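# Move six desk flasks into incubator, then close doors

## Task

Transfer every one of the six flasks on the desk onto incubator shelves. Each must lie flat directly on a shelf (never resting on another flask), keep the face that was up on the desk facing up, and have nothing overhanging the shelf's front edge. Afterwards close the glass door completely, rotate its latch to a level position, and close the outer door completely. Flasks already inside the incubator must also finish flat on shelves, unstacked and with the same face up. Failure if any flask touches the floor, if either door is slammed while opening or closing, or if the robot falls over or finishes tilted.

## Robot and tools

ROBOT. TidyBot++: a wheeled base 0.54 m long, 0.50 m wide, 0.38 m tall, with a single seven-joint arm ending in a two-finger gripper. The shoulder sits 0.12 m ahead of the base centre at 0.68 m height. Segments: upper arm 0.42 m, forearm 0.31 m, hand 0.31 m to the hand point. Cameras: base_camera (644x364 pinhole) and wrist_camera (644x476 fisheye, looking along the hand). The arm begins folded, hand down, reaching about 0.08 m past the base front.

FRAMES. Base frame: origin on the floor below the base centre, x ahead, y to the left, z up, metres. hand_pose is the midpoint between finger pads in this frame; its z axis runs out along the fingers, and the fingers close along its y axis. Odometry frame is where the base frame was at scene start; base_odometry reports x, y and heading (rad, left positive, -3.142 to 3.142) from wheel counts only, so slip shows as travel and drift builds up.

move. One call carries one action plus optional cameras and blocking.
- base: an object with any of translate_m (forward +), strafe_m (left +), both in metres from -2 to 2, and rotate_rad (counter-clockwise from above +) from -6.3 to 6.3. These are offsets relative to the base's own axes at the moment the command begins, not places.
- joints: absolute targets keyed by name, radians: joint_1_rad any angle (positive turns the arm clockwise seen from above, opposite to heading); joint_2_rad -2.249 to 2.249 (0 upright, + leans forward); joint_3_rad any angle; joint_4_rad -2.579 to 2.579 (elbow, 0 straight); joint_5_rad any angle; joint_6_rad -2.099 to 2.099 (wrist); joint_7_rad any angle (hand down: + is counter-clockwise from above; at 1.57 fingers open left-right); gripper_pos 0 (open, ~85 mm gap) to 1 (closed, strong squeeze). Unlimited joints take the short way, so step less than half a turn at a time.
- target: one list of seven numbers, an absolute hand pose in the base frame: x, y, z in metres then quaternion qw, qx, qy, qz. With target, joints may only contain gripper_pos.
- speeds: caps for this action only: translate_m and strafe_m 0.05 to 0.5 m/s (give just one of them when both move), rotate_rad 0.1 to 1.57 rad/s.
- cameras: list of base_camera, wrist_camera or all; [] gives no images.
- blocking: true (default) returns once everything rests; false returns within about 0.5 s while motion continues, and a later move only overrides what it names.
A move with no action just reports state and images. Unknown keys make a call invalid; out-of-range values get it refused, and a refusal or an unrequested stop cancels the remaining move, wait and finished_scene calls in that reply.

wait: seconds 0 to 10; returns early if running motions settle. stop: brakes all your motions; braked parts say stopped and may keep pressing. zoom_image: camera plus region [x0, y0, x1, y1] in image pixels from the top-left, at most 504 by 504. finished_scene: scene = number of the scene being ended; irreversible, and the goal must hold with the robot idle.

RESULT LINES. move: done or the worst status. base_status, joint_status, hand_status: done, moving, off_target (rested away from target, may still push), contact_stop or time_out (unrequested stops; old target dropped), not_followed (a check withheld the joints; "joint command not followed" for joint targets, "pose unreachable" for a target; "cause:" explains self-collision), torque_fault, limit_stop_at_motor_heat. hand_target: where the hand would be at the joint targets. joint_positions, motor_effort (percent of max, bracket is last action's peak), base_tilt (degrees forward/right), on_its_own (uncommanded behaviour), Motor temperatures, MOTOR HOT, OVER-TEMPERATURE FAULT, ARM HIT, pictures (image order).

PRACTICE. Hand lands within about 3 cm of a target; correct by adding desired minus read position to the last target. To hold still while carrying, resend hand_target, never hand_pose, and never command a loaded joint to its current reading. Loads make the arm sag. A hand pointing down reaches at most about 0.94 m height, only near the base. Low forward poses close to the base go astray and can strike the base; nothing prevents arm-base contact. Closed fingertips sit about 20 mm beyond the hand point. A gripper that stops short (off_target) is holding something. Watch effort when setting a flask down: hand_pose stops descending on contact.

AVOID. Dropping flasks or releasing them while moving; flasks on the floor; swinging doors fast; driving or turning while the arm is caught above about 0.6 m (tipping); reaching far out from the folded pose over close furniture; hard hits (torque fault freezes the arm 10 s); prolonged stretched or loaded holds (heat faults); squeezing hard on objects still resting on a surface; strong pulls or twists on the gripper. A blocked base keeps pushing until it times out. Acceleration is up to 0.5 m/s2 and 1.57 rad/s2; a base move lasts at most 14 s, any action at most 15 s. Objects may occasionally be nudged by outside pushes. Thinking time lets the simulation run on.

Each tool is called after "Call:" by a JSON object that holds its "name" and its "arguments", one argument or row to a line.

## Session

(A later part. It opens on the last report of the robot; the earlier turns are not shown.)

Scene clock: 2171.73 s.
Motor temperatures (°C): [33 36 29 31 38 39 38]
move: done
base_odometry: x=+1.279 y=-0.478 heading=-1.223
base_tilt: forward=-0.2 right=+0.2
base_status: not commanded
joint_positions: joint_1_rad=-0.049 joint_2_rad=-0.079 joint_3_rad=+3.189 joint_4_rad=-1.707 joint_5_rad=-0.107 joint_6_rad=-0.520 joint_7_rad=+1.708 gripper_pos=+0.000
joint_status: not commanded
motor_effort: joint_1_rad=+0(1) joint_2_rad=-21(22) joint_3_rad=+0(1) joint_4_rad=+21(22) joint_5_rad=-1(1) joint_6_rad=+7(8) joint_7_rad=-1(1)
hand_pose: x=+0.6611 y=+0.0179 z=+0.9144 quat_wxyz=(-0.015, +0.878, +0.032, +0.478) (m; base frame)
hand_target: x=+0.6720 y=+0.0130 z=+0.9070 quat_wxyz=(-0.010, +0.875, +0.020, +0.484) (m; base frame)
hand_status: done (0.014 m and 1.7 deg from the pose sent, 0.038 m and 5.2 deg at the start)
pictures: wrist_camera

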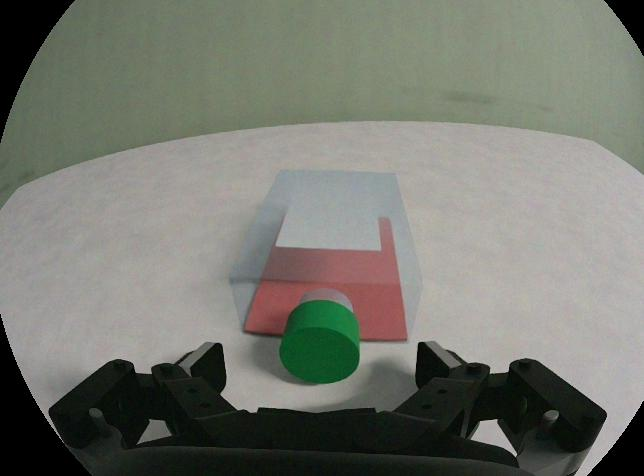

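Call:
{"name": "move", "arguments": {
  "target": [0.676,0.013,0.914,-0.01,0.874,0.02,0.484],
  "cameras": []
}}

Call:
{"name": "move", "arguments": {
  "joints": {"gripper_pos":1.0},
  "cameras": ["wrist_camera"]
}}

Call:
{"name": "move", "arguments": {
  "target": [0.66,0.013,1.0,-0.01,0.874,0.01,0.484],
  "cameras": ["wrist_camera"]
}}

Scene clock: 2177.93 s.
Motor temperatures (°C): [33 36 29 31 38 39 38]
move: done
base_odometry: x=+1.279 y=-0.478 heading=-1.223
base_tilt: forward=-0.3 right=+0.2
base_status: not commanded
joint_positions: joint_1_rad=-0.048 joint_2_rad=-0.075 joint_3_rad=+3.189 joint_4_rad=-1.701 joint_5_rad=-0.107 joint_6_rad=-0.520 joint_7_rad=+1.708 gripper_pos=+0.000
joint_status: not commanded
motor_effort: joint_1_rad=+0(1) joint_2_rad=-20(21) joint_3_rad=-1(1) joint_4_rad=+22(22) joint_5_rad=-1(1) joint_6_rad=+7(8) joint_7_rad=+0(1)
hand_pose: x=+0.6632 y=+0.0174 z=+0.9155 quat_wxyz=(-0.014, +0.877, +0.032, +0.479) (m; base frame)
hand_target: x=+0.6760 y=+0.0130 z=+0.9140 quat_wxyz=(-0.010, +0.875, +0.020, +0.484) (m; base frame)
hand_status: done (0.014 m and 1.6 deg from the pose sent, 0.016 m and 1.7 deg at the start)
pictures: none
No camera images: "cameras" was empty.

Scene clock: 2179.03 s.
Motor temperatures (°C): [33 36 29 31 38 39 38]
move: off_target
base_odometry: x=+1.279 y=-0.478 heading=-1.223
base_tilt: forward=-0.3 right=+0.3
base_status: not commanded
joint_positions: joint_1_rad=-0.048 joint_2_rad=-0.075 joint_3_rad=+3.186 joint_4_rad=-1.696 joint_5_rad=-0.107 joint_6_rad=-0.517 joint_7_rad=+1.708 gripper_pos=+0.685
joint_status: gripper_pos off_target (ended at +0.685, target +1.000)
motor_effort: joint_1_rad=+1(2) joint_2_rad=-17(21) joint_3_rad=+0(1) joint_4_rad=+20(22) joint_5_rad=+0(1) joint_6_rad=+6(8) joint_7_rad=-1(1)
hand_pose: x=+0.6647 y=+0.0189 z=+0.9193 quat_wxyz=(-0.015, +0.875, +0.033, +0.482) (m; base frame)
hand_target: x=+0.6760 y=+0.0130 z=+0.9140 quat_wxyz=(-0.010, +0.875, +0.020, +0.484) (m; base frame)
hand_status: not commanded
pictures: wrist_camera

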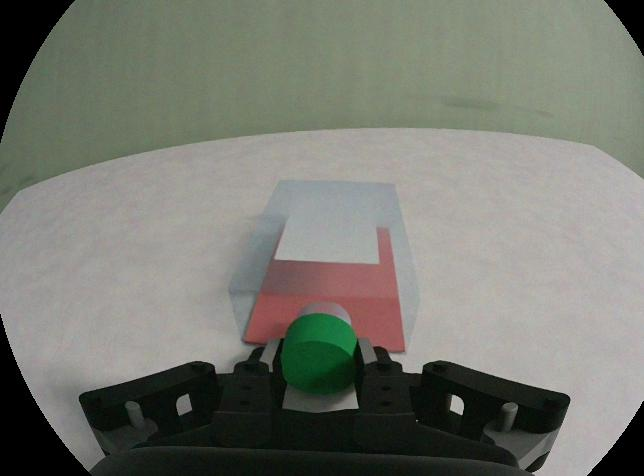

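Scene clock: 2180.37 s.
Motor temperatures (°C): [33 36 29 31 38 39 38]
move: done
base_odometry: x=+1.279 y=-0.478 heading=-1.223
base_tilt: forward=-0.3 right=+0.2
base_status: not commanded
joint_positions: joint_1_rad=-0.047 joint_2_rad=-0.067 joint_3_rad=+3.179 joint_4_rad=-1.468 joint_5_rad=-0.072 joint_6_rad=-0.713 joint_7_rad=+1.661 gripper_pos=+0.685
joint_status: not commanded
motor_effort: joint_1_rad=+1(2) joint_2_rad=-21(24) joint_3_rad=-1(1) joint_4_rad=+22(25) joint_5_rad=-1(1) joint_6_rad=+8(9) joint_7_rad=-1(1)
hand_pose: x=+0.6676 y=+0.0204 z=+0.9945 quat_wxyz=(-0.015, +0.870, +0.031, +0.492) (m; base frame)
hand_target: x=+0.6600 y=+0.0130 z=+1.0000 quat_wxyz=(-0.010, +0.875, +0.010, +0.484) (m; base frame)
hand_status: done (0.012 m and 2.7 deg from the pose sent, 0.081 m and 2.7 deg at the start)
pictures: wrist_camera

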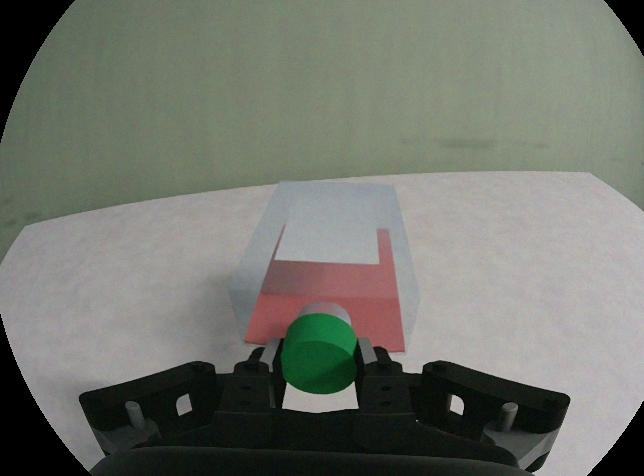

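Call:
{"name": "move", "arguments": {
  "target": [0.62,0,1.04,0,0.874,0.0,0.485],
  "cameras": []
}}

Call:
{"name": "move", "arguments": {
  "base": {"translate_m":-0.45},
  "speeds": {"translate_m":0.3},
  "cameras": ["wrist_camera"]
}}

Call:
{"name": "move", "arguments": {
  "base": {"translate_m":-0.61,"strafe_m":-1.74},
  "speeds": {"strafe_m":0.35},
  "cameras": []
}}

Call:
{"name": "move", "arguments": {
  "base": {"rotate_rad":-1.071},
  "speeds": {"rotate_rad":0.7}
}}

Scene clock: 2195.93 s.
Motor temperatures (°C): [33 35 29 32 38 39 38]
move: done
base_odometry: x=+1.279 y=-0.478 heading=-1.223
base_tilt: forward=-0.3 right=+0.3
base_status: not commanded
joint_positions: joint_1_rad=-0.035 joint_2_rad=-0.123 joint_3_rad=+3.179 joint_4_rad=-1.393 joint_5_rad=-0.048 joint_6_rad=-0.856 joint_7_rad=+1.645 gripper_pos=+0.685
joint_status: not commanded
motor_effort: joint_1_rad=+1(2) joint_2_rad=-18(24) joint_3_rad=+0(1) joint_4_rad=+22(24) joint_5_rad=-1(1) joint_6_rad=+9(9) joint_7_rad=-1(1)
hand_pose: x=+0.6325 y=+0.0099 z=+1.0285 quat_wxyz=(-0.007, +0.873, +0.025, +0.486) (m; base frame)
hand_target: x=+0.6200 y=+0.0000 z=+1.0400 quat_wxyz=(+0.000, +0.874, +0.000, +0.485) (m; base frame)
hand_status: done (0.020 m and 3.0 deg from the pose sent, 0.069 m and 4.0 deg at the start)
pictures: none
No camera images: "cameras" was empty.

Scene clock: 2198.37 s.
Motor temperatures (°C): [33 35 29 32 38 39 38]
move: done
base_odometry: x=+1.125 y=-0.054 heading=-1.223
base_tilt: forward=-0.3 right=+0.2
base_status: done
joint_positions: joint_1_rad=-0.034 joint_2_rad=-0.128 joint_3_rad=+3.178 joint_4_rad=-1.393 joint_5_rad=-0.046 joint_6_rad=-0.858 joint_7_rad=+1.645 gripper_pos=+0.685
joint_status: not commanded
motor_effort: joint_1_rad=+1(2) joint_2_rad=-18(23) joint_3_rad=+0(2) joint_4_rad=+22(23) joint_5_rad=+0(1) joint_6_rad=+9(9) joint_7_rad=-1(1)
hand_pose: x=+0.6305 y=+0.0094 z=+1.0307 quat_wxyz=(-0.006, +0.872, +0.025, +0.488) (m; base frame)
hand_target: x=+0.6200 y=+0.0000 z=+1.0400 quat_wxyz=(+0.000, +0.874, +0.000, +0.485) (m; base frame)
hand_status: not commanded
pictures: wrist_camera

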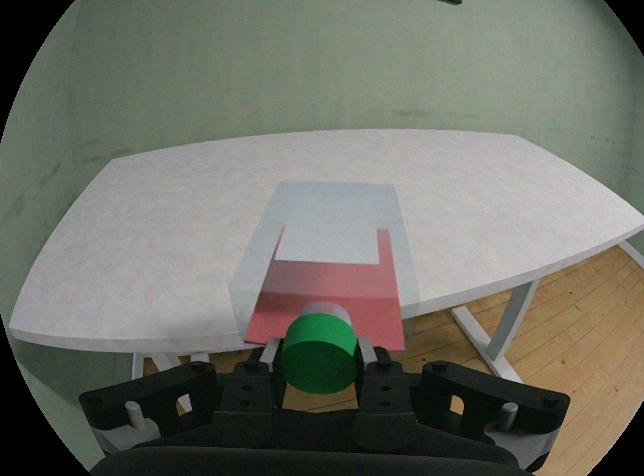

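Scene clock: 2204.73 s.
Motor temperatures (°C): [33 35 29 32 38 39 38]
move: done
base_odometry: x=-0.719 y=-0.074 heading=-1.223
base_tilt: forward=-0.3 right=+0.3
base_status: done
joint_positions: joint_1_rad=-0.029 joint_2_rad=-0.128 joint_3_rad=+3.173 joint_4_rad=-1.393 joint_5_rad=-0.043 joint_6_rad=-0.858 joint_7_rad=+1.644 gripper_pos=+0.685
joint_status: not commanded
motor_effort: joint_1_rad=+0(2) joint_2_rad=-18(20) joint_3_rad=+0(2) joint_4_rad=+22(23) joint_5_rad=+0(1) joint_6_rad=+9(9) joint_7_rad=-1(1)
hand_pose: x=+0.6304 y=+0.0090 z=+1.0307 quat_wxyz=(-0.004, +0.872, +0.026, +0.488) (m; base frame)
hand_target: x=+0.6200 y=+0.0000 z=+1.0400 quat_wxyz=(+0.000, +0.874, +0.000, +0.485) (m; base frame)
hand_status: not commanded
pictures: none
No camera images: "cameras" was empty.

Scene clock: 2207.00 s.
Motor temperatures (°C): [33 35 29 32 38 39 38]
move: done
base_odometry: x=-0.719 y=-0.074 heading=-2.293
base_tilt: forward=-0.2 right=+0.3
base_status: done
joint_positions: joint_1_rad=-0.024 joint_2_rad=-0.128 joint_3_rad=+3.168 joint_4_rad=-1.393 joint_5_rad=-0.040 joint_6_rad=-0.858 joint_7_rad=+1.644 gripper_pos=+0.685
joint_status: not commanded
motor_effort: joint_1_rad=+0(3) joint_2_rad=-18(20) joint_3_rad=+0(3) joint_4_rad=+22(23) joint_5_rad=+0(1) joint_6_rad=+8(9) joint_7_rad=-1(1)
hand_pose: x=+0.6303 y=+0.0085 z=+1.0307 quat_wxyz=(-0.003, +0.873, +0.026, +0.488) (m; base frame)
hand_target: x=+0.6200 y=+0.0000 z=+1.0400 quat_wxyz=(+0.000, +0.874, +0.000, +0.485) (m; base frame)
hand_status: not commanded
pictures: base_camera, wrist_camera

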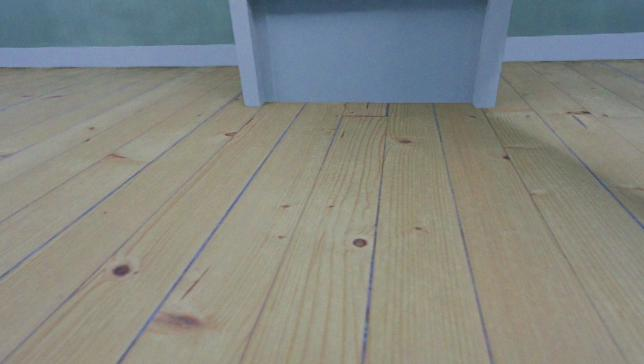

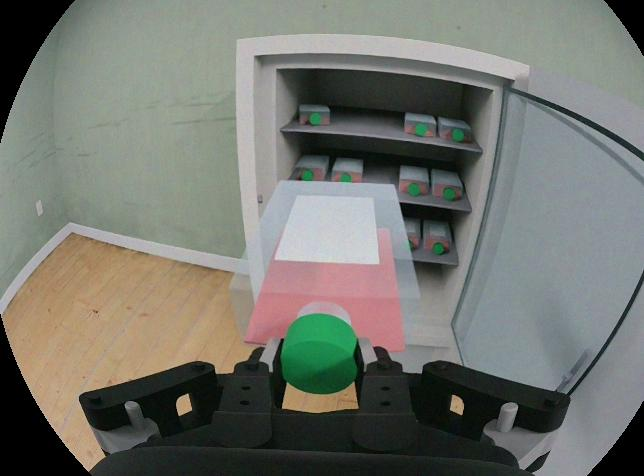

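Call:
{"name": "move", "arguments": {
  "base": {"translate_m":0.45},
  "speeds": {"translate_m":0.25},
  "target": [0.73,-0.05,1.015,-0.002,0.865,-0.01,0.503]
}}

Scene clock: 2213.13 s.
Motor temperatures (°C): [33 35 29 32 38 39 38]
move: done
base_odometry: x=-1.016 y=-0.412 heading=-2.294
base_tilt: forward=-0.3 right=+0.3
base_status: done
joint_positions: joint_1_rad=+0.074 joint_2_rad=+0.093 joint_3_rad=+3.184 joint_4_rad=-1.296 joint_5_rad=-0.139 joint_6_rad=-0.803 joint_7_rad=+1.694 gripper_pos=+0.685
joint_status: not commanded
motor_effort: joint_1_rad=+1(3) joint_2_rad=-27(32) joint_3_rad=+0(2) joint_4_rad=+22(25) joint_5_rad=-1(1) joint_6_rad=+8(10) joint_7_rad=-1(1)
hand_pose: x=+0.7203 y=-0.0365 z=+0.9789 quat_wxyz=(-0.010, +0.887, -0.016, +0.461) (m; base frame)
hand_target: x=+0.7300 y=-0.0500 z=+1.0150 quat_wxyz=(-0.002, +0.864, -0.010, +0.503) (m; base frame)
hand_status: done (0.040 m and 5.6 deg from the pose sent, 0.117 m and 4.6 deg at the start)
pictures: base_camera, wrist_camera

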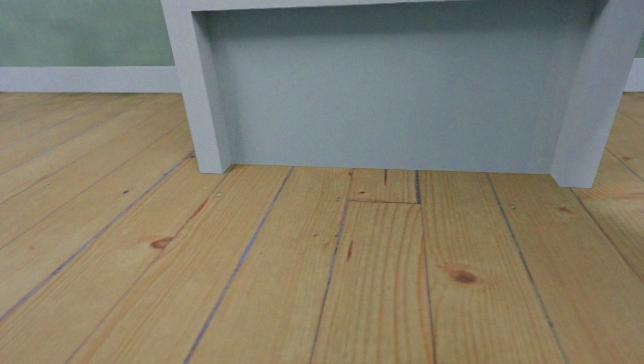

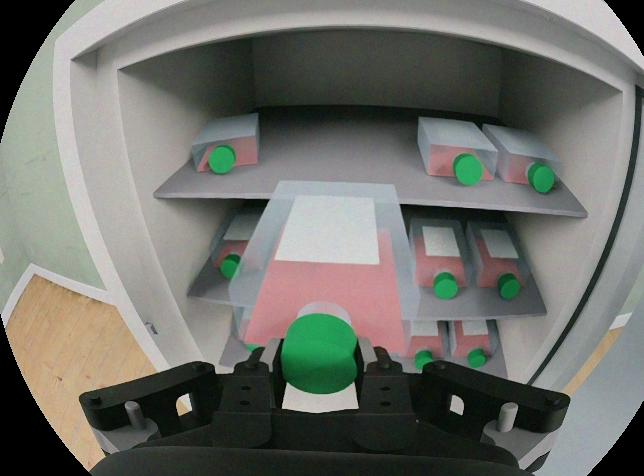

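Call:
{"name": "move", "arguments": {
  "base": {"rotate_rad":-0.055,"strafe_m":0.035},
  "speeds": {"rotate_rad":0.2},
  "target": [0.73,-0.05,1.026,0.012,0.855,0.01,0.518]
}}

Scene clock: 2226.77 s.
Motor temperatures (°C): [33 35 29 32 38 39 38]
move: done
base_odometry: x=-0.990 y=-0.435 heading=-2.349
base_tilt: forward=-0.2 right=+0.2
base_status: done
joint_positions: joint_1_rad=+0.078 joint_2_rad=+0.092 joint_3_rad=+3.187 joint_4_rad=-1.295 joint_5_rad=-0.144 joint_6_rad=-0.766 joint_7_rad=+1.748 gripper_pos=+0.685
joint_status: not commanded
motor_effort: joint_1_rad=+0(5) joint_2_rad=-27(29) joint_3_rad=-2(3) joint_4_rad=+22(23) joint_5_rad=-1(2) joint_6_rad=+8(9) joint_7_rad=-1(1)
hand_pose: x=+0.7264 y=-0.0411 z=+0.9890 quat_wxyz=(+0.005, +0.878, +0.003, +0.478) (m; base frame)
hand_target: x=+0.7300 y=-0.0500 z=+1.0260 quat_wxyz=(+0.012, +0.855, +0.010, +0.518) (m; base frame)
hand_status: done (0.038 m and 5.5 deg from the pose sent, 0.050 m and 8.5 deg at the start)
pictures: base_camera, wrist_camera

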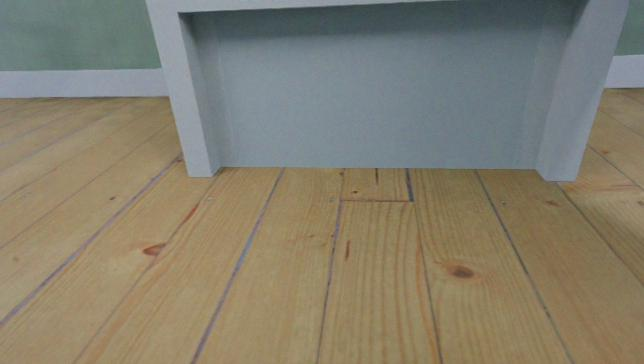

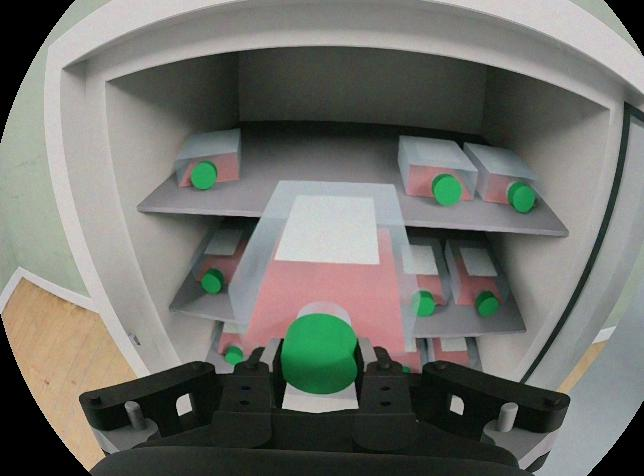

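Call:
{"name": "move", "arguments": {
  "base": {"translate_m":0.135},
  "speeds": {"translate_m":0.1},
  "target": [0.73,-0.05,1.032,0.012,0.855,0.01,0.518]
}}

Call:
{"name": "move", "arguments": {
  "target": [0.80,-0.05,1.024,0.012,0.855,0.01,0.518],
  "cameras": ["wrist_camera"]
}}

Scene clock: 2233.43 s.
Motor temperatures (°C): [33 35 29 32 38 39 38]
move: done
base_odometry: x=-1.085 y=-0.532 heading=-2.349
base_tilt: forward=-0.2 right=+0.2
base_status: done
joint_positions: joint_1_rad=+0.078 joint_2_rad=+0.090 joint_3_rad=+3.187 joint_4_rad=-1.277 joint_5_rad=-0.144 joint_6_rad=-0.766 joint_7_rad=+1.748 gripper_pos=+0.685
joint_status: not commanded
motor_effort: joint_1_rad=+1(1) joint_2_rad=-27(33) joint_3_rad=-1(1) joint_4_rad=+23(24) joint_5_rad=-1(1) joint_6_rad=+8(10) joint_7_rad=-1(1)
hand_pose: x=+0.7276 y=-0.0413 z=+1.0005 quat_wxyz=(+0.006, +0.874, +0.003, +0.487) (m; base frame)
hand_target: x=+0.7300 y=-0.0500 z=+1.0320 quat_wxyz=(+0.012, +0.855, +0.010, +0.518) (m; base frame)
hand_status: done (0.033 m and 4.3 deg from the pose sent, 0.044 m and 5.5 deg at the start)
pictures: base_camera, wrist_camera

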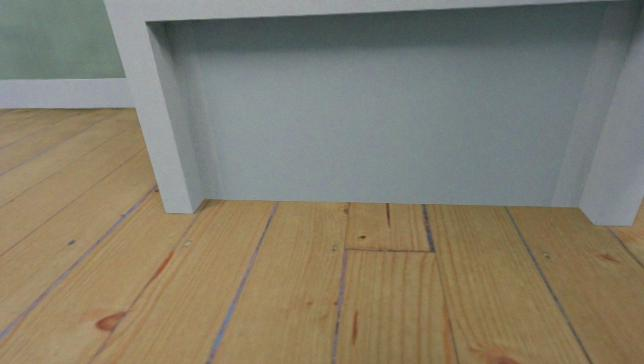

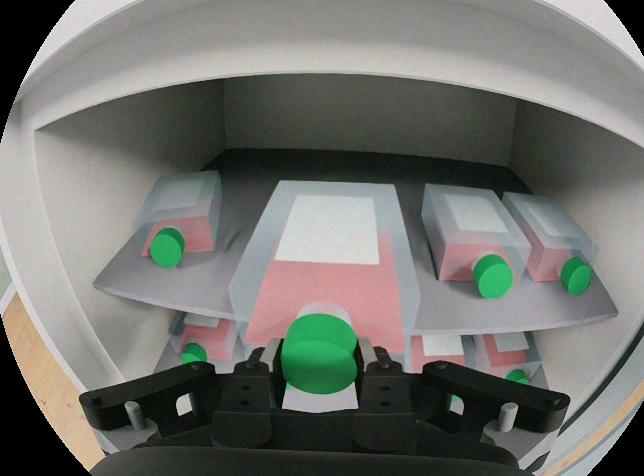

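Scene clock: 2234.90 s.
Motor temperatures (°C): [33 35 29 32 38 39 38]
move: done
base_odometry: x=-1.085 y=-0.532 heading=-2.349
base_tilt: forward=-0.2 right=+0.2
base_status: not commanded
joint_positions: joint_1_rad=+0.097 joint_2_rad=+0.240 joint_3_rad=+3.165 joint_4_rad=-1.100 joint_5_rad=-0.144 joint_6_rad=-0.766 joint_7_rad=+1.748 gripper_pos=+0.685
joint_status: not commanded
motor_effort: joint_1_rad=+0(1) joint_2_rad=-34(36) joint_3_rad=+0(2) joint_4_rad=+23(24) joint_5_rad=-1(1) joint_6_rad=+9(10) joint_7_rad=-1(1)
hand_pose: x=+0.7919 y=-0.0469 z=+1.0054 quat_wxyz=(+0.007, +0.867, +0.006, +0.498) (m; base frame)
hand_target: x=+0.8000 y=-0.0500 z=+1.0240 quat_wxyz=(+0.012, +0.855, +0.010, +0.518) (m; base frame)
hand_status: done (0.021 m and 2.8 deg from the pose sent, 0.077 m and 4.3 deg at the start)
pictures: wrist_camera

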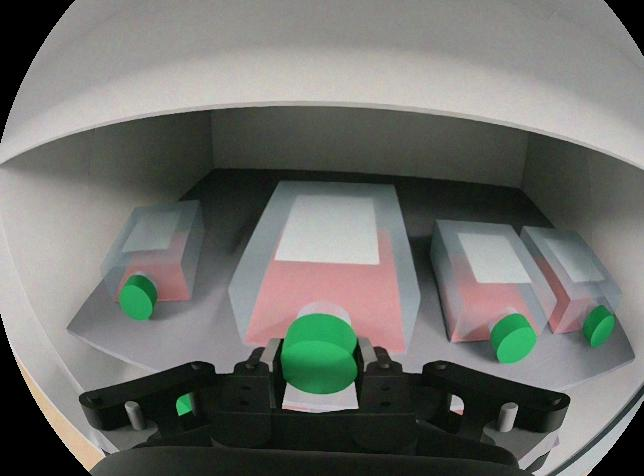

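Call:
{"name": "move", "arguments": {
  "target": [0.845,-0.045,0.995,0.009,0.862,0.008,0.507],
  "cameras": []
}}

Call:
{"name": "move", "arguments": {
  "target": [0.853,-0.045,0.978,0.006,0.866,0.006,0.5],
  "cameras": ["wrist_camera"]
}}

Call:
{"name": "move", "arguments": {
  "target": [0.855,-0.045,0.964,0.006,0.87,0.006,0.493],
  "cameras": []
}}

Call:
{"name": "move", "arguments": {
  "target": [0.855,-0.045,0.95,0.006,0.87,0.006,0.493],
  "cameras": ["wrist_camera"]
}}

Scene clock: 2242.73 s.
Motor temperatures (°C): [33 35 29 32 38 39 38]
move: done
base_odometry: x=-1.085 y=-0.532 heading=-2.349
base_tilt: forward=-0.2 right=+0.3
base_status: not commanded
joint_positions: joint_1_rad=+0.097 joint_2_rad=+0.358 joint_3_rad=+3.155 joint_4_rad=-1.006 joint_5_rad=-0.144 joint_6_rad=-0.766 joint_7_rad=+1.748 gripper_pos=+0.685
joint_status: not commanded
motor_effort: joint_1_rad=+1(2) joint_2_rad=-37(40) joint_3_rad=-1(2) joint_4_rad=+22(24) joint_5_rad=-1(1) joint_6_rad=+8(9) joint_7_rad=-1(1)
hand_pose: x=+0.8372 y=-0.0450 z=+0.9772 quat_wxyz=(+0.003, +0.873, +0.009, +0.488) (m; base frame)
hand_target: x=+0.8450 y=-0.0450 z=+0.9950 quat_wxyz=(+0.009, +0.862, +0.008, +0.507) (m; base frame)
hand_status: done (0.019 m and 2.6 deg from the pose sent, 0.054 m and 1.2 deg at the start)
pictures: none
No camera images: "cameras" was empty.

Scene clock: 2243.43 s.
Motor temperatures (°C): [33 35 29 32 38 39 38]
move: done
base_odometry: x=-1.085 y=-0.532 heading=-2.349
base_tilt: forward=-0.3 right=+0.2
base_status: not commanded
joint_positions: joint_1_rad=+0.097 joint_2_rad=+0.371 joint_3_rad=+3.149 joint_4_rad=-1.006 joint_5_rad=-0.144 joint_6_rad=-0.765 joint_7_rad=+1.748 gripper_pos=+0.685
joint_status: not commanded
motor_effort: joint_1_rad=+1(2) joint_2_rad=-38(39) joint_3_rad=-1(2) joint_4_rad=+23(23) joint_5_rad=-1(1) joint_6_rad=+8(9) joint_7_rad=-1(1)
hand_pose: x=+0.8410 y=-0.0425 z=+0.9683 quat_wxyz=(+0.000, +0.876, +0.011, +0.483) (m; base frame)
hand_target: x=+0.8530 y=-0.0450 z=+0.9780 quat_wxyz=(+0.006, +0.866, +0.006, +0.500) (m; base frame)
hand_status: done (0.016 m and 2.4 deg from the pose sent, 0.016 m and 1.7 deg at the start)
pictures: wrist_camera

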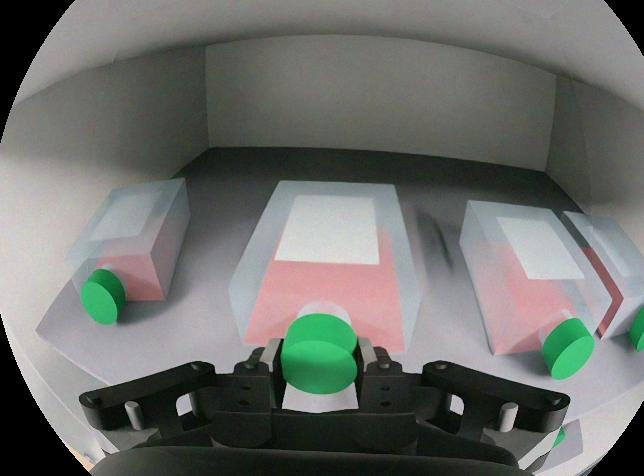

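Scene clock: 2244.00 s.
Motor temperatures (°C): [33 35 29 32 38 39 38]
move: done
base_odometry: x=-1.085 y=-0.532 heading=-2.349
base_tilt: forward=-0.2 right=+0.3
base_status: not commanded
joint_positions: joint_1_rad=+0.097 joint_2_rad=+0.375 joint_3_rad=+3.149 joint_4_rad=-1.006 joint_5_rad=-0.144 joint_6_rad=-0.763 joint_7_rad=+1.748 gripper_pos=+0.685
joint_status: not commanded
motor_effort: joint_1_rad=+1(1) joint_2_rad=-38(39) joint_3_rad=-1(2) joint_4_rad=+22(23) joint_5_rad=-1(1) joint_6_rad=+8(9) joint_7_rad=-1(1)
hand_pose: x=+0.8424 y=-0.0422 z=+0.9659 quat_wxyz=(+0.000, +0.876, +0.011, +0.482) (m; base frame)
hand_target: x=+0.8550 y=-0.0450 z=+0.9640 quat_wxyz=(+0.006, +0.870, +0.006, +0.493) (m; base frame)
hand_status: done (0.013 m and 1.7 deg from the pose sent, 0.015 m and 1.6 deg at the start)
pictures: none
No camera images: "cameras" was empty.

Scene clock: 2244.73 s.
Motor temperatures (°C): [33 35 29 32 38 39 38]
move: done
base_odometry: x=-1.085 y=-0.532 heading=-2.349
base_tilt: forward=-0.3 right=+0.3
base_status: not commanded
joint_positions: joint_1_rad=+0.097 joint_2_rad=+0.375 joint_3_rad=+3.143 joint_4_rad=-1.040 joint_5_rad=-0.144 joint_6_rad=-0.721 joint_7_rad=+1.748 gripper_pos=+0.685
joint_status: not commanded
motor_effort: joint_1_rad=+1(1) joint_2_rad=-37(39) joint_3_rad=-1(2) joint_4_rad=+22(23) joint_5_rad=-1(1) joint_6_rad=+7(9) joint_7_rad=-1(1)
hand_pose: x=+0.8458 y=-0.0407 z=+0.9576 quat_wxyz=(-0.001, +0.874, +0.010, +0.485) (m; base frame)
hand_target: x=+0.8550 y=-0.0450 z=+0.9500 quat_wxyz=(+0.006, +0.870, +0.006, +0.493) (m; base frame)
hand_status: done (0.013 m and 1.3 deg from the pose sent, 0.020 m and 1.7 deg at the start)
pictures: wrist_camera

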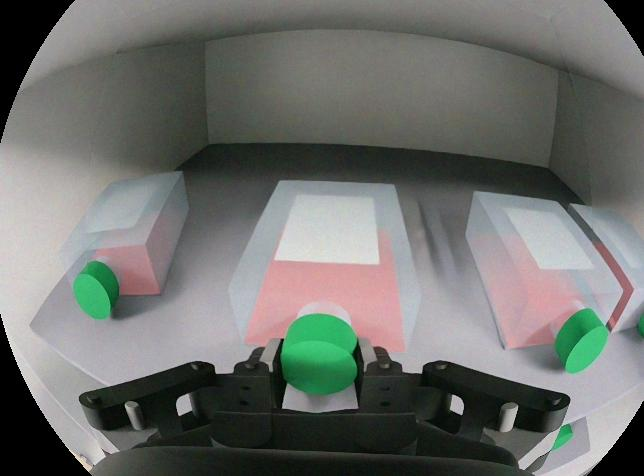

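Call:
{"name": "move", "arguments": {
  "target": [0.855,-0.045,0.94,0.006,0.87,0.006,0.493],
  "cameras": []
}}

Call:
{"name": "move", "arguments": {
  "target": [0.855,-0.045,0.93,0.006,0.87,0.006,0.493],
  "cameras": ["wrist_camera"]
}}

Scene clock: 2248.63 s.
Motor temperatures (°C): [33 35 29 32 38 39 38]
move: done
base_odometry: x=-1.085 y=-0.532 heading=-2.349
base_tilt: forward=-0.2 right=+0.3
base_status: not commanded
joint_positions: joint_1_rad=+0.097 joint_2_rad=+0.375 joint_3_rad=+3.138 joint_4_rad=-1.061 joint_5_rad=-0.144 joint_6_rad=-0.678 joint_7_rad=+1.748 gripper_pos=+0.685
joint_status: not commanded
motor_effort: joint_1_rad=+0(1) joint_2_rad=-34(37) joint_3_rad=-1(3) joint_4_rad=+20(22) joint_5_rad=-1(1) joint_6_rad=+7(8) joint_7_rad=-1(1)
hand_pose: x=+0.8502 y=-0.0400 z=+0.9570 quat_wxyz=(+0.000, +0.869, +0.009, +0.495) (m; base frame)
hand_target: x=+0.8550 y=-0.0450 z=+0.9400 quat_wxyz=(+0.006, +0.870, +0.006, +0.493) (m; base frame)
hand_status: done (0.018 m and 0.8 deg from the pose sent, 0.020 m and 1.3 deg at the start)
pictures: none
No camera images: "cameras" was empty.

Scene clock: 2249.30 s.
Motor temperatures (°C): [33 35 29 32 38 39 38]
move: off_target
base_odometry: x=-1.085 y=-0.532 heading=-2.349
base_tilt: forward=-0.3 right=+0.2
base_status: not commanded
joint_positions: joint_1_rad=+0.099 joint_2_rad=+0.371 joint_3_rad=+3.133 joint_4_rad=-1.086 joint_5_rad=-0.144 joint_6_rad=-0.638 joint_7_rad=+1.748 gripper_pos=+0.685
joint_status: not commanded
motor_effort: joint_1_rad=+0(1) joint_2_rad=-32(35) joint_3_rad=-2(2) joint_4_rad=+18(21) joint_5_rad=-1(1) joint_6_rad=+6(7) joint_7_rad=+0(1)
hand_pose: x=+0.8524 y=-0.0396 z=+0.9565 quat_wxyz=(+0.000, +0.864, +0.008, +0.503) (m; base frame)
hand_target: x=+0.8550 y=-0.0450 z=+0.9300 quat_wxyz=(+0.006, +0.870, +0.006, +0.493) (m; base frame)
hand_status: off_target (0.027 m and 1.5 deg from the pose sent, 0.028 m and 0.8 deg at the start)
pictures: wrist_camera

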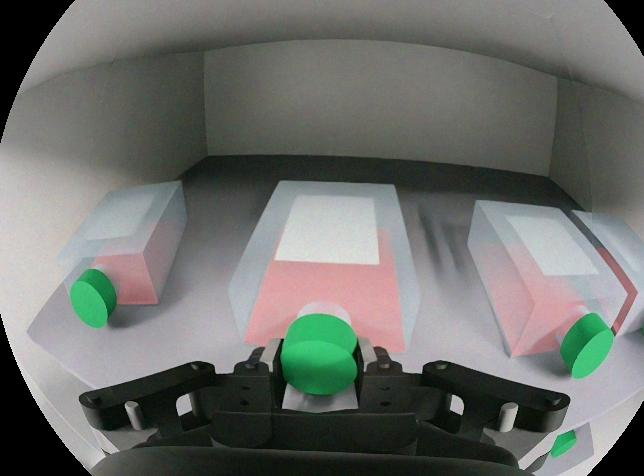

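Call:
{"name": "move", "arguments": {
  "target": [0.855,-0.045,0.945,0.006,0.87,0.006,0.493],
  "cameras": []
}}

Call:
{"name": "move", "arguments": {
  "joints": {"gripper_pos":0.45},
  "cameras": ["wrist_camera"]
}}

Call:
{"name": "move", "arguments": {
  "base": {"translate_m":-0.25},
  "speeds": {"translate_m":0.12},
  "cameras": ["wrist_camera"]
}}

Call:
{"name": "move", "arguments": {
  "base": {"translate_m":-0.45},
  "joints": {"gripper_pos":1}
}}

Scene clock: 2255.40 s.
Motor temperatures (°C): [33 35 29 32 38 39 38]
move: done
base_odometry: x=-1.085 y=-0.532 heading=-2.349
base_tilt: forward=-0.2 right=+0.3
base_status: not commanded
joint_positions: joint_1_rad=+0.099 joint_2_rad=+0.372 joint_3_rad=+3.133 joint_4_rad=-1.083 joint_5_rad=-0.144 joint_6_rad=-0.640 joint_7_rad=+1.748 gripper_pos=+0.685
joint_status: not commanded
motor_effort: joint_1_rad=+0(1) joint_2_rad=-33(38) joint_3_rad=+0(2) joint_4_rad=+20(22) joint_5_rad=-1(1) joint_6_rad=+7(8) joint_7_rad=+0(1)
hand_pose: x=+0.8527 y=-0.0396 z=+0.9567 quat_wxyz=(+0.000, +0.864, +0.008, +0.503) (m; base frame)
hand_target: x=+0.8550 y=-0.0450 z=+0.9450 quat_wxyz=(+0.006, +0.870, +0.006, +0.493) (m; base frame)
hand_status: done (0.013 m and 1.5 deg from the pose sent, 0.013 m and 1.5 deg at the start)
pictures: none
No camera images: "cameras" was empty.

Scene clock: 2256.23 s.
Motor temperatures (°C): [33 35 29 32 38 39 38]
move: done
base_odometry: x=-1.085 y=-0.532 heading=-2.349
base_tilt: forward=-0.3 right=+0.3
base_status: not commanded
joint_positions: joint_1_rad=+0.099 joint_2_rad=+0.373 joint_3_rad=+3.133 joint_4_rad=-1.083 joint_5_rad=-0.144 joint_6_rad=-0.640 joint_7_rad=+1.748 gripper_pos=+0.450
joint_status: all done
motor_effort: joint_1_rad=+0(2) joint_2_rad=-37(38) joint_3_rad=-1(2) joint_4_rad=+22(22) joint_5_rad=-1(1) joint_6_rad=+8(8) joint_7_rad=-1(1)
hand_pose: x=+0.8531 y=-0.0396 z=+0.9557 quat_wxyz=(+0.000, +0.865, +0.008, +0.503) (m; base frame)
hand_target: x=+0.8550 y=-0.0450 z=+0.9450 quat_wxyz=(+0.006, +0.870, +0.006, +0.493) (m; base frame)
hand_status: not commanded
pictures: wrist_camera

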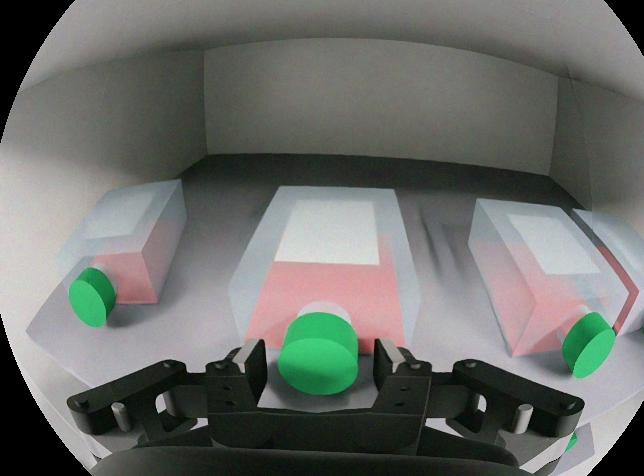

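Scene clock: 2258.87 s.
Motor temperatures (°C): [33 35 29 32 38 39 38]
move: done
base_odometry: x=-0.909 y=-0.353 heading=-2.348
base_tilt: forward=-0.3 right=+0.3
base_status: done
joint_positions: joint_1_rad=+0.100 joint_2_rad=+0.376 joint_3_rad=+3.133 joint_4_rad=-1.082 joint_5_rad=-0.144 joint_6_rad=-0.640 joint_7_rad=+1.748 gripper_pos=+0.450
joint_status: not commanded
motor_effort: joint_1_rad=+0(3) joint_2_rad=-37(40) joint_3_rad=-2(2) joint_4_rad=+22(23) joint_5_rad=-1(1) joint_6_rad=+8(8) joint_7_rad=+0(1)
hand_pose: x=+0.8538 y=-0.0402 z=+0.9543 quat_wxyz=(+0.000, +0.865, +0.008, +0.502) (m; base frame)
hand_target: x=+0.8550 y=-0.0450 z=+0.9450 quat_wxyz=(+0.006, +0.870, +0.006, +0.493) (m; base frame)
hand_status: not commanded
pictures: wrist_camera

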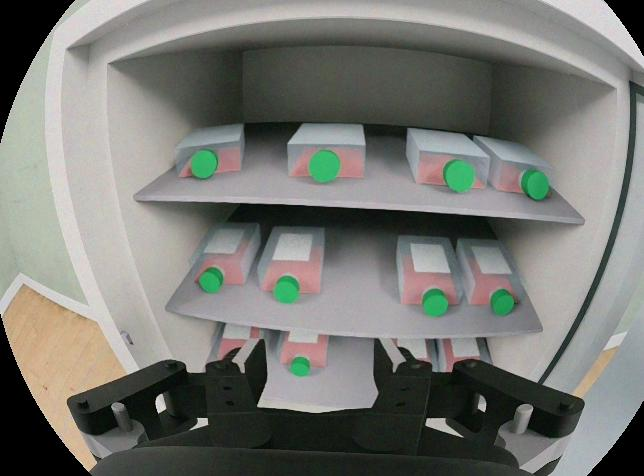

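Scene clock: 2260.87 s.
Motor temperatures (°C): [33 35 29 32 38 39 38]
move: done
base_odometry: x=-0.594 y=-0.032 heading=-2.347
base_tilt: forward=-0.3 right=+0.3
base_status: done
joint_positions: joint_1_rad=+0.100 joint_2_rad=+0.377 joint_3_rad=+3.133 joint_4_rad=-1.082 joint_5_rad=-0.144 joint_6_rad=-0.640 joint_7_rad=+1.748 gripper_pos=+0.999
joint_status: all done
motor_effort: joint_1_rad=+0(2) joint_2_rad=-37(42) joint_3_rad=+0(2) joint_4_rad=+22(24) joint_5_rad=-1(1) joint_6_rad=+8(9) joint_7_rad=+0(1)
hand_pose: x=+0.8543 y=-0.0403 z=+0.9531 quat_wxyz=(+0.000, +0.865, +0.008, +0.501) (m; base frame)
hand_target: x=+0.8550 y=-0.0450 z=+0.9450 quat_wxyz=(+0.006, +0.870, +0.006, +0.493) (m; base frame)
hand_status: not commanded
pictures: base_camera, wrist_camera

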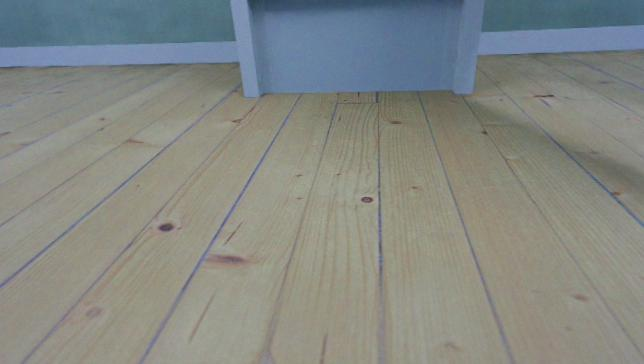

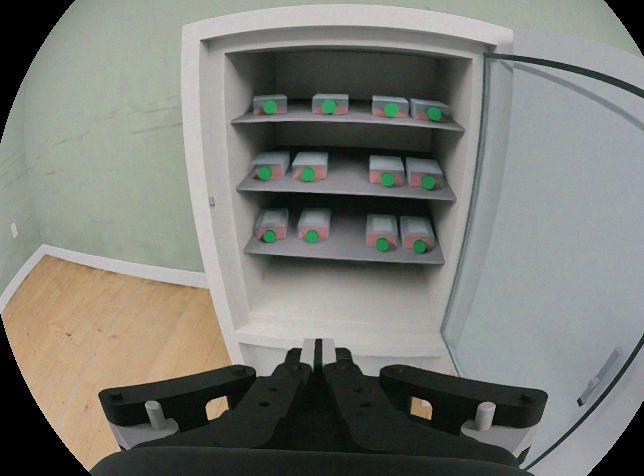

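Call:
{"name": "move", "arguments": {
  "base": {"strafe_m":-0.42},
  "speeds": {"strafe_m":0.3},
  "target": [0.58,-0.05,0.95,0,0.7071,0,0.7071],
  "joints": {"gripper_pos":0.4}
}}

Scene clock: 2283.70 s.
Motor temperatures (°C): [33 36 29 32 38 39 38]
move: done
base_odometry: x=-0.893 y=+0.262 heading=-2.347
base_tilt: forward=-0.3 right=+0.2
base_status: done
joint_positions: joint_1_rad=-0.257 joint_2_rad=-0.331 joint_3_rad=+3.518 joint_4_rad=-2.298 joint_5_rad=+0.199 joint_6_rad=+0.364 joint_7_rad=+1.553 gripper_pos=+0.400
joint_status: all done
motor_effort: joint_1_rad=+0(7) joint_2_rad=-9(38) joint_3_rad=-2(4) joint_4_rad=+21(23) joint_5_rad=+0(1) joint_6_rad=+9(10) joint_7_rad=-1(1)
hand_pose: x=+0.5892 y=-0.0544 z=+0.9382 quat_wxyz=(+0.024, +0.725, +0.008, +0.688) (m; base frame)
hand_target: x=+0.5800 y=-0.0500 z=+0.9500 quat_wxyz=(+0.000, +0.707, +0.000, +0.707) (m; base frame)
hand_status: done (0.016 m and 4.1 deg from the pose sent, 0.274 m and 29.9 deg at the start)
pictures: base_camera, wrist_camera

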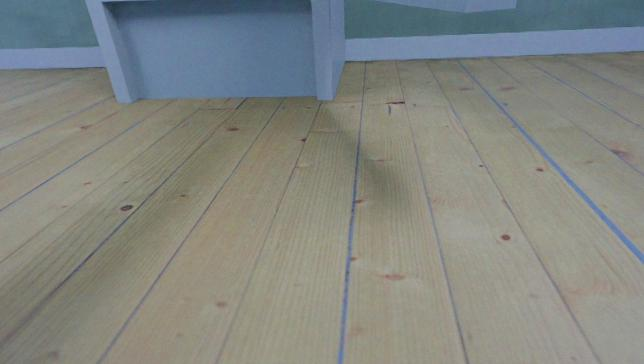

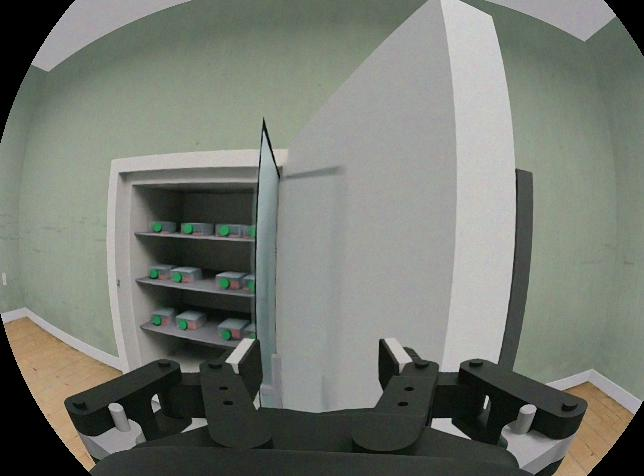

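Call:
{"name": "move", "arguments": {
  "base": {"strafe_m":0.12},
  "speeds": {"strafe_m":0.2},
  "cameras": []
}}

Call:
{"name": "move", "arguments": {
  "base": {"translate_m":0.15},
  "speeds": {"translate_m":0.15}
}}

Scene clock: 2305.57 s.
Motor temperatures (°C): [33 35 29 32 38 39 38]
move: done
base_odometry: x=-0.808 y=+0.178 heading=-2.347
base_tilt: forward=-0.3 right=+0.3
base_status: done
joint_positions: joint_1_rad=-0.261 joint_2_rad=-0.334 joint_3_rad=+3.528 joint_4_rad=-2.299 joint_5_rad=+0.202 joint_6_rad=+0.368 joint_7_rad=+1.552 gripper_pos=+0.400
joint_status: not commanded
motor_effort: joint_1_rad=+0(2) joint_2_rad=-9(11) joint_3_rad=-2(4) joint_4_rad=+21(22) joint_5_rad=+0(1) joint_6_rad=+9(10) joint_7_rad=-1(1)
hand_pose: x=+0.5883 y=-0.0572 z=+0.9400 quat_wxyz=(+0.024, +0.723, +0.006, +0.690) (m; base frame)
hand_target: x=+0.5800 y=-0.0500 z=+0.9500 quat_wxyz=(+0.000, +0.707, +0.000, +0.707) (m; base frame)
hand_status: not commanded
pictures: none
No camera images: "cameras" was empty.

Scene clock: 2307.17 s.
Motor temperatures (°C): [33 35 29 32 38 39 38]
move: done
base_odometry: x=-0.913 y=+0.071 heading=-2.347
base_tilt: forward=-0.3 right=+0.3
base_status: done
joint_positions: joint_1_rad=-0.261 joint_2_rad=-0.344 joint_3_rad=+3.528 joint_4_rad=-2.301 joint_5_rad=+0.202 joint_6_rad=+0.369 joint_7_rad=+1.552 gripper_pos=+0.400
joint_status: not commanded
motor_effort: joint_1_rad=+0(2) joint_2_rad=-8(13) joint_3_rad=-2(4) joint_4_rad=+22(22) joint_5_rad=+0(1) joint_6_rad=+9(10) joint_7_rad=-1(1)
hand_pose: x=+0.5856 y=-0.0577 z=+0.9438 quat_wxyz=(+0.023, +0.720, +0.005, +0.693) (m; base frame)
hand_target: x=+0.5800 y=-0.0500 z=+0.9500 quat_wxyz=(+0.000, +0.707, +0.000, +0.707) (m; base frame)
hand_status: not commanded
pictures: base_camera, wrist_camera

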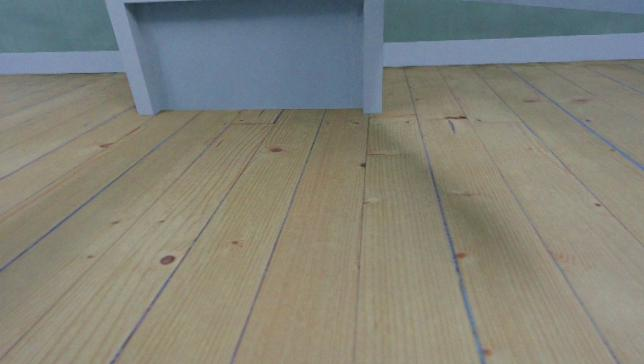

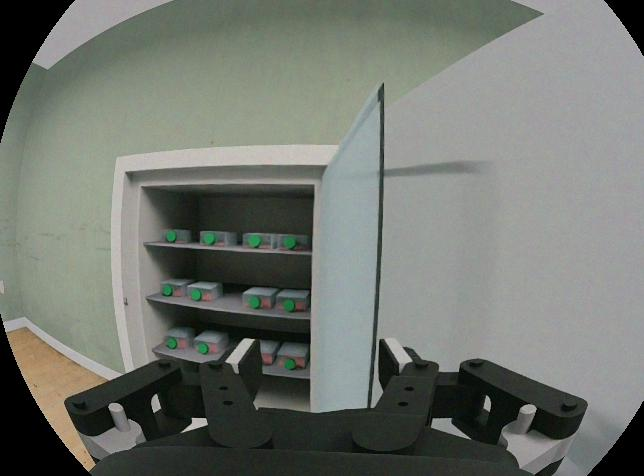

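Call:
{"name": "move", "arguments": {
  "target": [0.60,-0.14,0.92,0.5,0.5,0.5,0.5],
  "joints": {"gripper_pos":1}
}}

Scene clock: 2345.10 s.
Motor temperatures (°C): [33 35 29 31 38 40 38]
move: done
base_odometry: x=-0.913 y=+0.071 heading=-2.347
base_tilt: forward=-0.3 right=+0.3
base_status: not commanded
joint_positions: joint_1_rad=+0.193 joint_2_rad=-0.136 joint_3_rad=+3.560 joint_4_rad=-2.301 joint_5_rad=+0.895 joint_6_rad=+0.783 joint_7_rad=+2.378 gripper_pos=+0.999
joint_status: all done
motor_effort: joint_1_rad=+0(2) joint_2_rad=-15(16) joint_3_rad=-1(3) joint_4_rad=+18(22) joint_5_rad=-4(4) joint_6_rad=+7(10) joint_7_rad=-1(1)
hand_pose: x=+0.5970 y=-0.1366 z=+0.9176 quat_wxyz=(+0.475, +0.535, +0.467, +0.519) (m; base frame)
hand_target: x=+0.6000 y=-0.1400 z=+0.9200 quat_wxyz=(+0.500, +0.500, +0.500, +0.500) (m; base frame)
hand_status: done (0.005 m and 6.6 deg from the pose sent, 0.087 m and 87.8 deg at the start)
pictures: base_camera, wrist_camera

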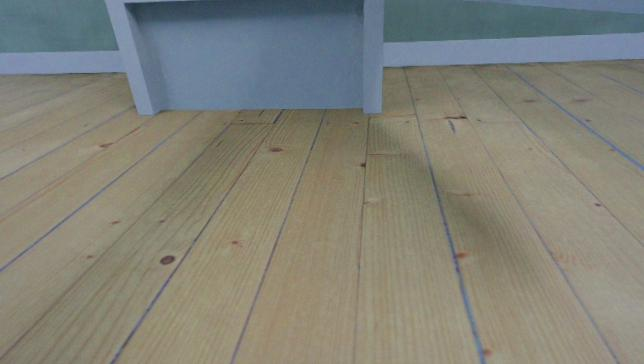

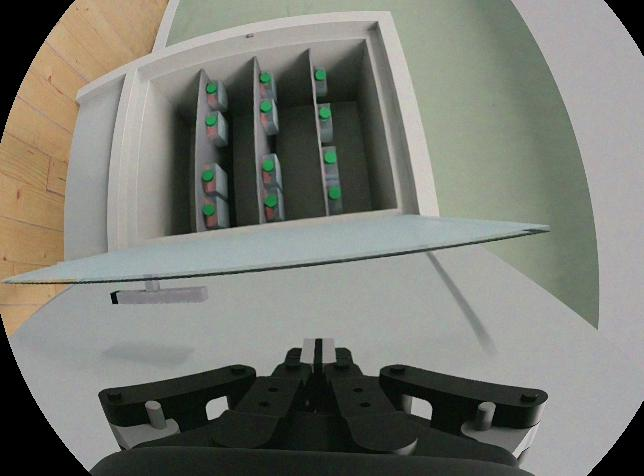

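Call:
{"name": "move", "arguments": {
  "base": {"translate_m":0.13},
  "speeds": {"translate_m":0.1},
  "target": [0.60,-0.155,0.92,0.52,0.47,0.52,0.49]
}}

Scene clock: 2353.30 s.
Motor temperatures (°C): [33 35 29 32 38 40 38]
move: done
base_odometry: x=-1.004 y=-0.022 heading=-2.346
base_tilt: forward=-0.2 right=+0.3
base_status: done
joint_positions: joint_1_rad=+0.291 joint_2_rad=-0.076 joint_3_rad=+3.562 joint_4_rad=-2.288 joint_5_rad=+0.961 joint_6_rad=+0.902 joint_7_rad=+2.419 gripper_pos=+0.999
joint_status: not commanded
motor_effort: joint_1_rad=+0(2) joint_2_rad=-16(19) joint_3_rad=-1(2) joint_4_rad=+18(20) joint_5_rad=-4(5) joint_6_rad=+7(8) joint_7_rad=-1(1)
hand_pose: x=+0.5986 y=-0.1544 z=+0.9128 quat_wxyz=(+0.495, +0.510, +0.488, +0.506) (m; base frame)
hand_target: x=+0.6000 y=-0.1550 z=+0.9200 quat_wxyz=(+0.520, +0.470, +0.520, +0.490) (m; base frame)
hand_status: done (0.007 m and 6.8 deg from the pose sent, 0.019 m and 11.4 deg at the start)
pictures: base_camera, wrist_camera

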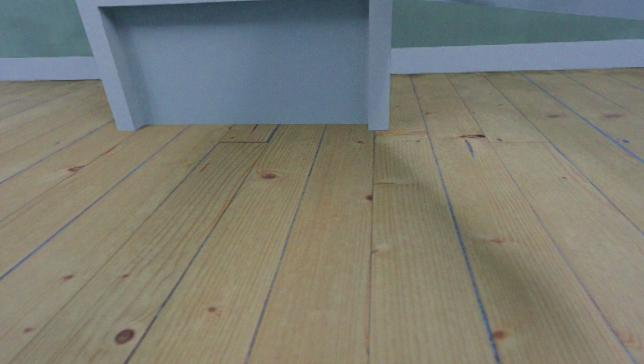

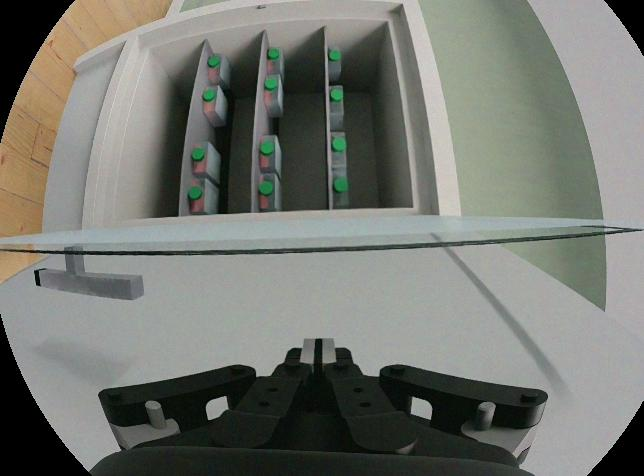

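Call:
{"name": "move", "arguments": {
  "target": [0.70,-0.16,0.92,0.51,0.48,0.51,0.495],
  "cameras": ["wrist_camera"]
}}

Call:
{"name": "move", "arguments": {
  "target": [0.78,-0.16,0.92,0.51,0.48,0.51,0.495],
  "cameras": ["wrist_camera"]
}}

Scene clock: 2359.87 s.
Motor temperatures (°C): [33 35 29 32 38 40 38]
move: done
base_odometry: x=-1.004 y=-0.022 heading=-2.346
base_tilt: forward=-0.3 right=+0.3
base_status: not commanded
joint_positions: joint_1_rad=+0.338 joint_2_rad=+0.122 joint_3_rad=+3.380 joint_4_rad=-2.079 joint_5_rad=+0.876 joint_6_rad=+0.899 joint_7_rad=+2.443 gripper_pos=+0.999
joint_status: not commanded
motor_effort: joint_1_rad=+2(2) joint_2_rad=-25(26) joint_3_rad=-1(2) joint_4_rad=+19(19) joint_5_rad=-5(5) joint_6_rad=+7(8) joint_7_rad=-1(1)
hand_pose: x=+0.6916 y=-0.1379 z=+0.9218 quat_wxyz=(+0.487, +0.477, +0.511, +0.524) (m; base frame)
hand_target: x=+0.7000 y=-0.1600 z=+0.9200 quat_wxyz=(+0.511, +0.481, +0.511, +0.496) (m; base frame)
hand_status: done (0.024 m and 4.3 deg from the pose sent, 0.102 m and 4.8 deg at the start)
pictures: wrist_camera

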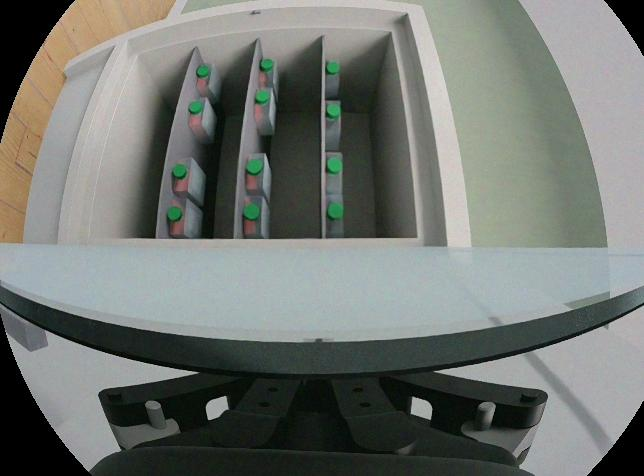

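Scene clock: 2361.07 s.
Motor temperatures (°C): [33 35 29 32 38 40 38]
move: off_target
base_odometry: x=-1.003 y=-0.021 heading=-2.346
base_tilt: forward=-0.4 right=+0.3
base_status: not commanded
joint_positions: joint_1_rad=+0.339 joint_2_rad=+0.165 joint_3_rad=+3.359 joint_4_rad=-1.998 joint_5_rad=+0.848 joint_6_rad=+0.862 joint_7_rad=+2.460 gripper_pos=+0.999
joint_status: not commanded
motor_effort: joint_1_rad=-7(8) joint_2_rad=-3(25) joint_3_rad=-6(7) joint_4_rad=+41(42) joint_5_rad=-14(15) joint_6_rad=+0(7) joint_7_rad=-1(1)
hand_pose: x=+0.7169 y=-0.1490 z=+0.9329 quat_wxyz=(+0.501, +0.472, +0.510, +0.517) (m; base frame)
hand_target: x=+0.7800 y=-0.1600 z=+0.9200 quat_wxyz=(+0.511, +0.481, +0.511, +0.496) (m; base frame)
hand_status: off_target (0.065 m and 2.9 deg from the pose sent, 0.091 m and 4.3 deg at the start)
pictures: wrist_camera

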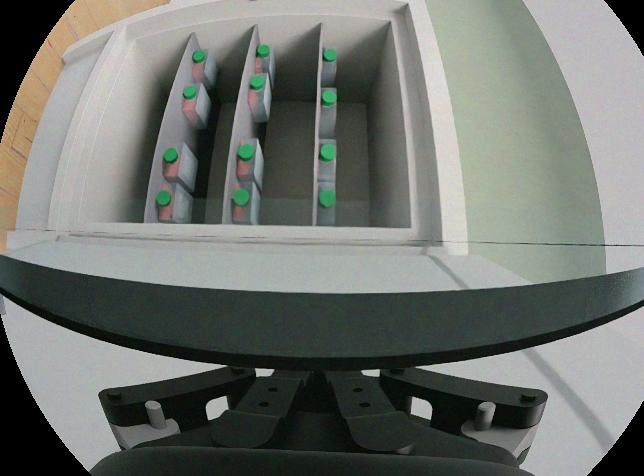

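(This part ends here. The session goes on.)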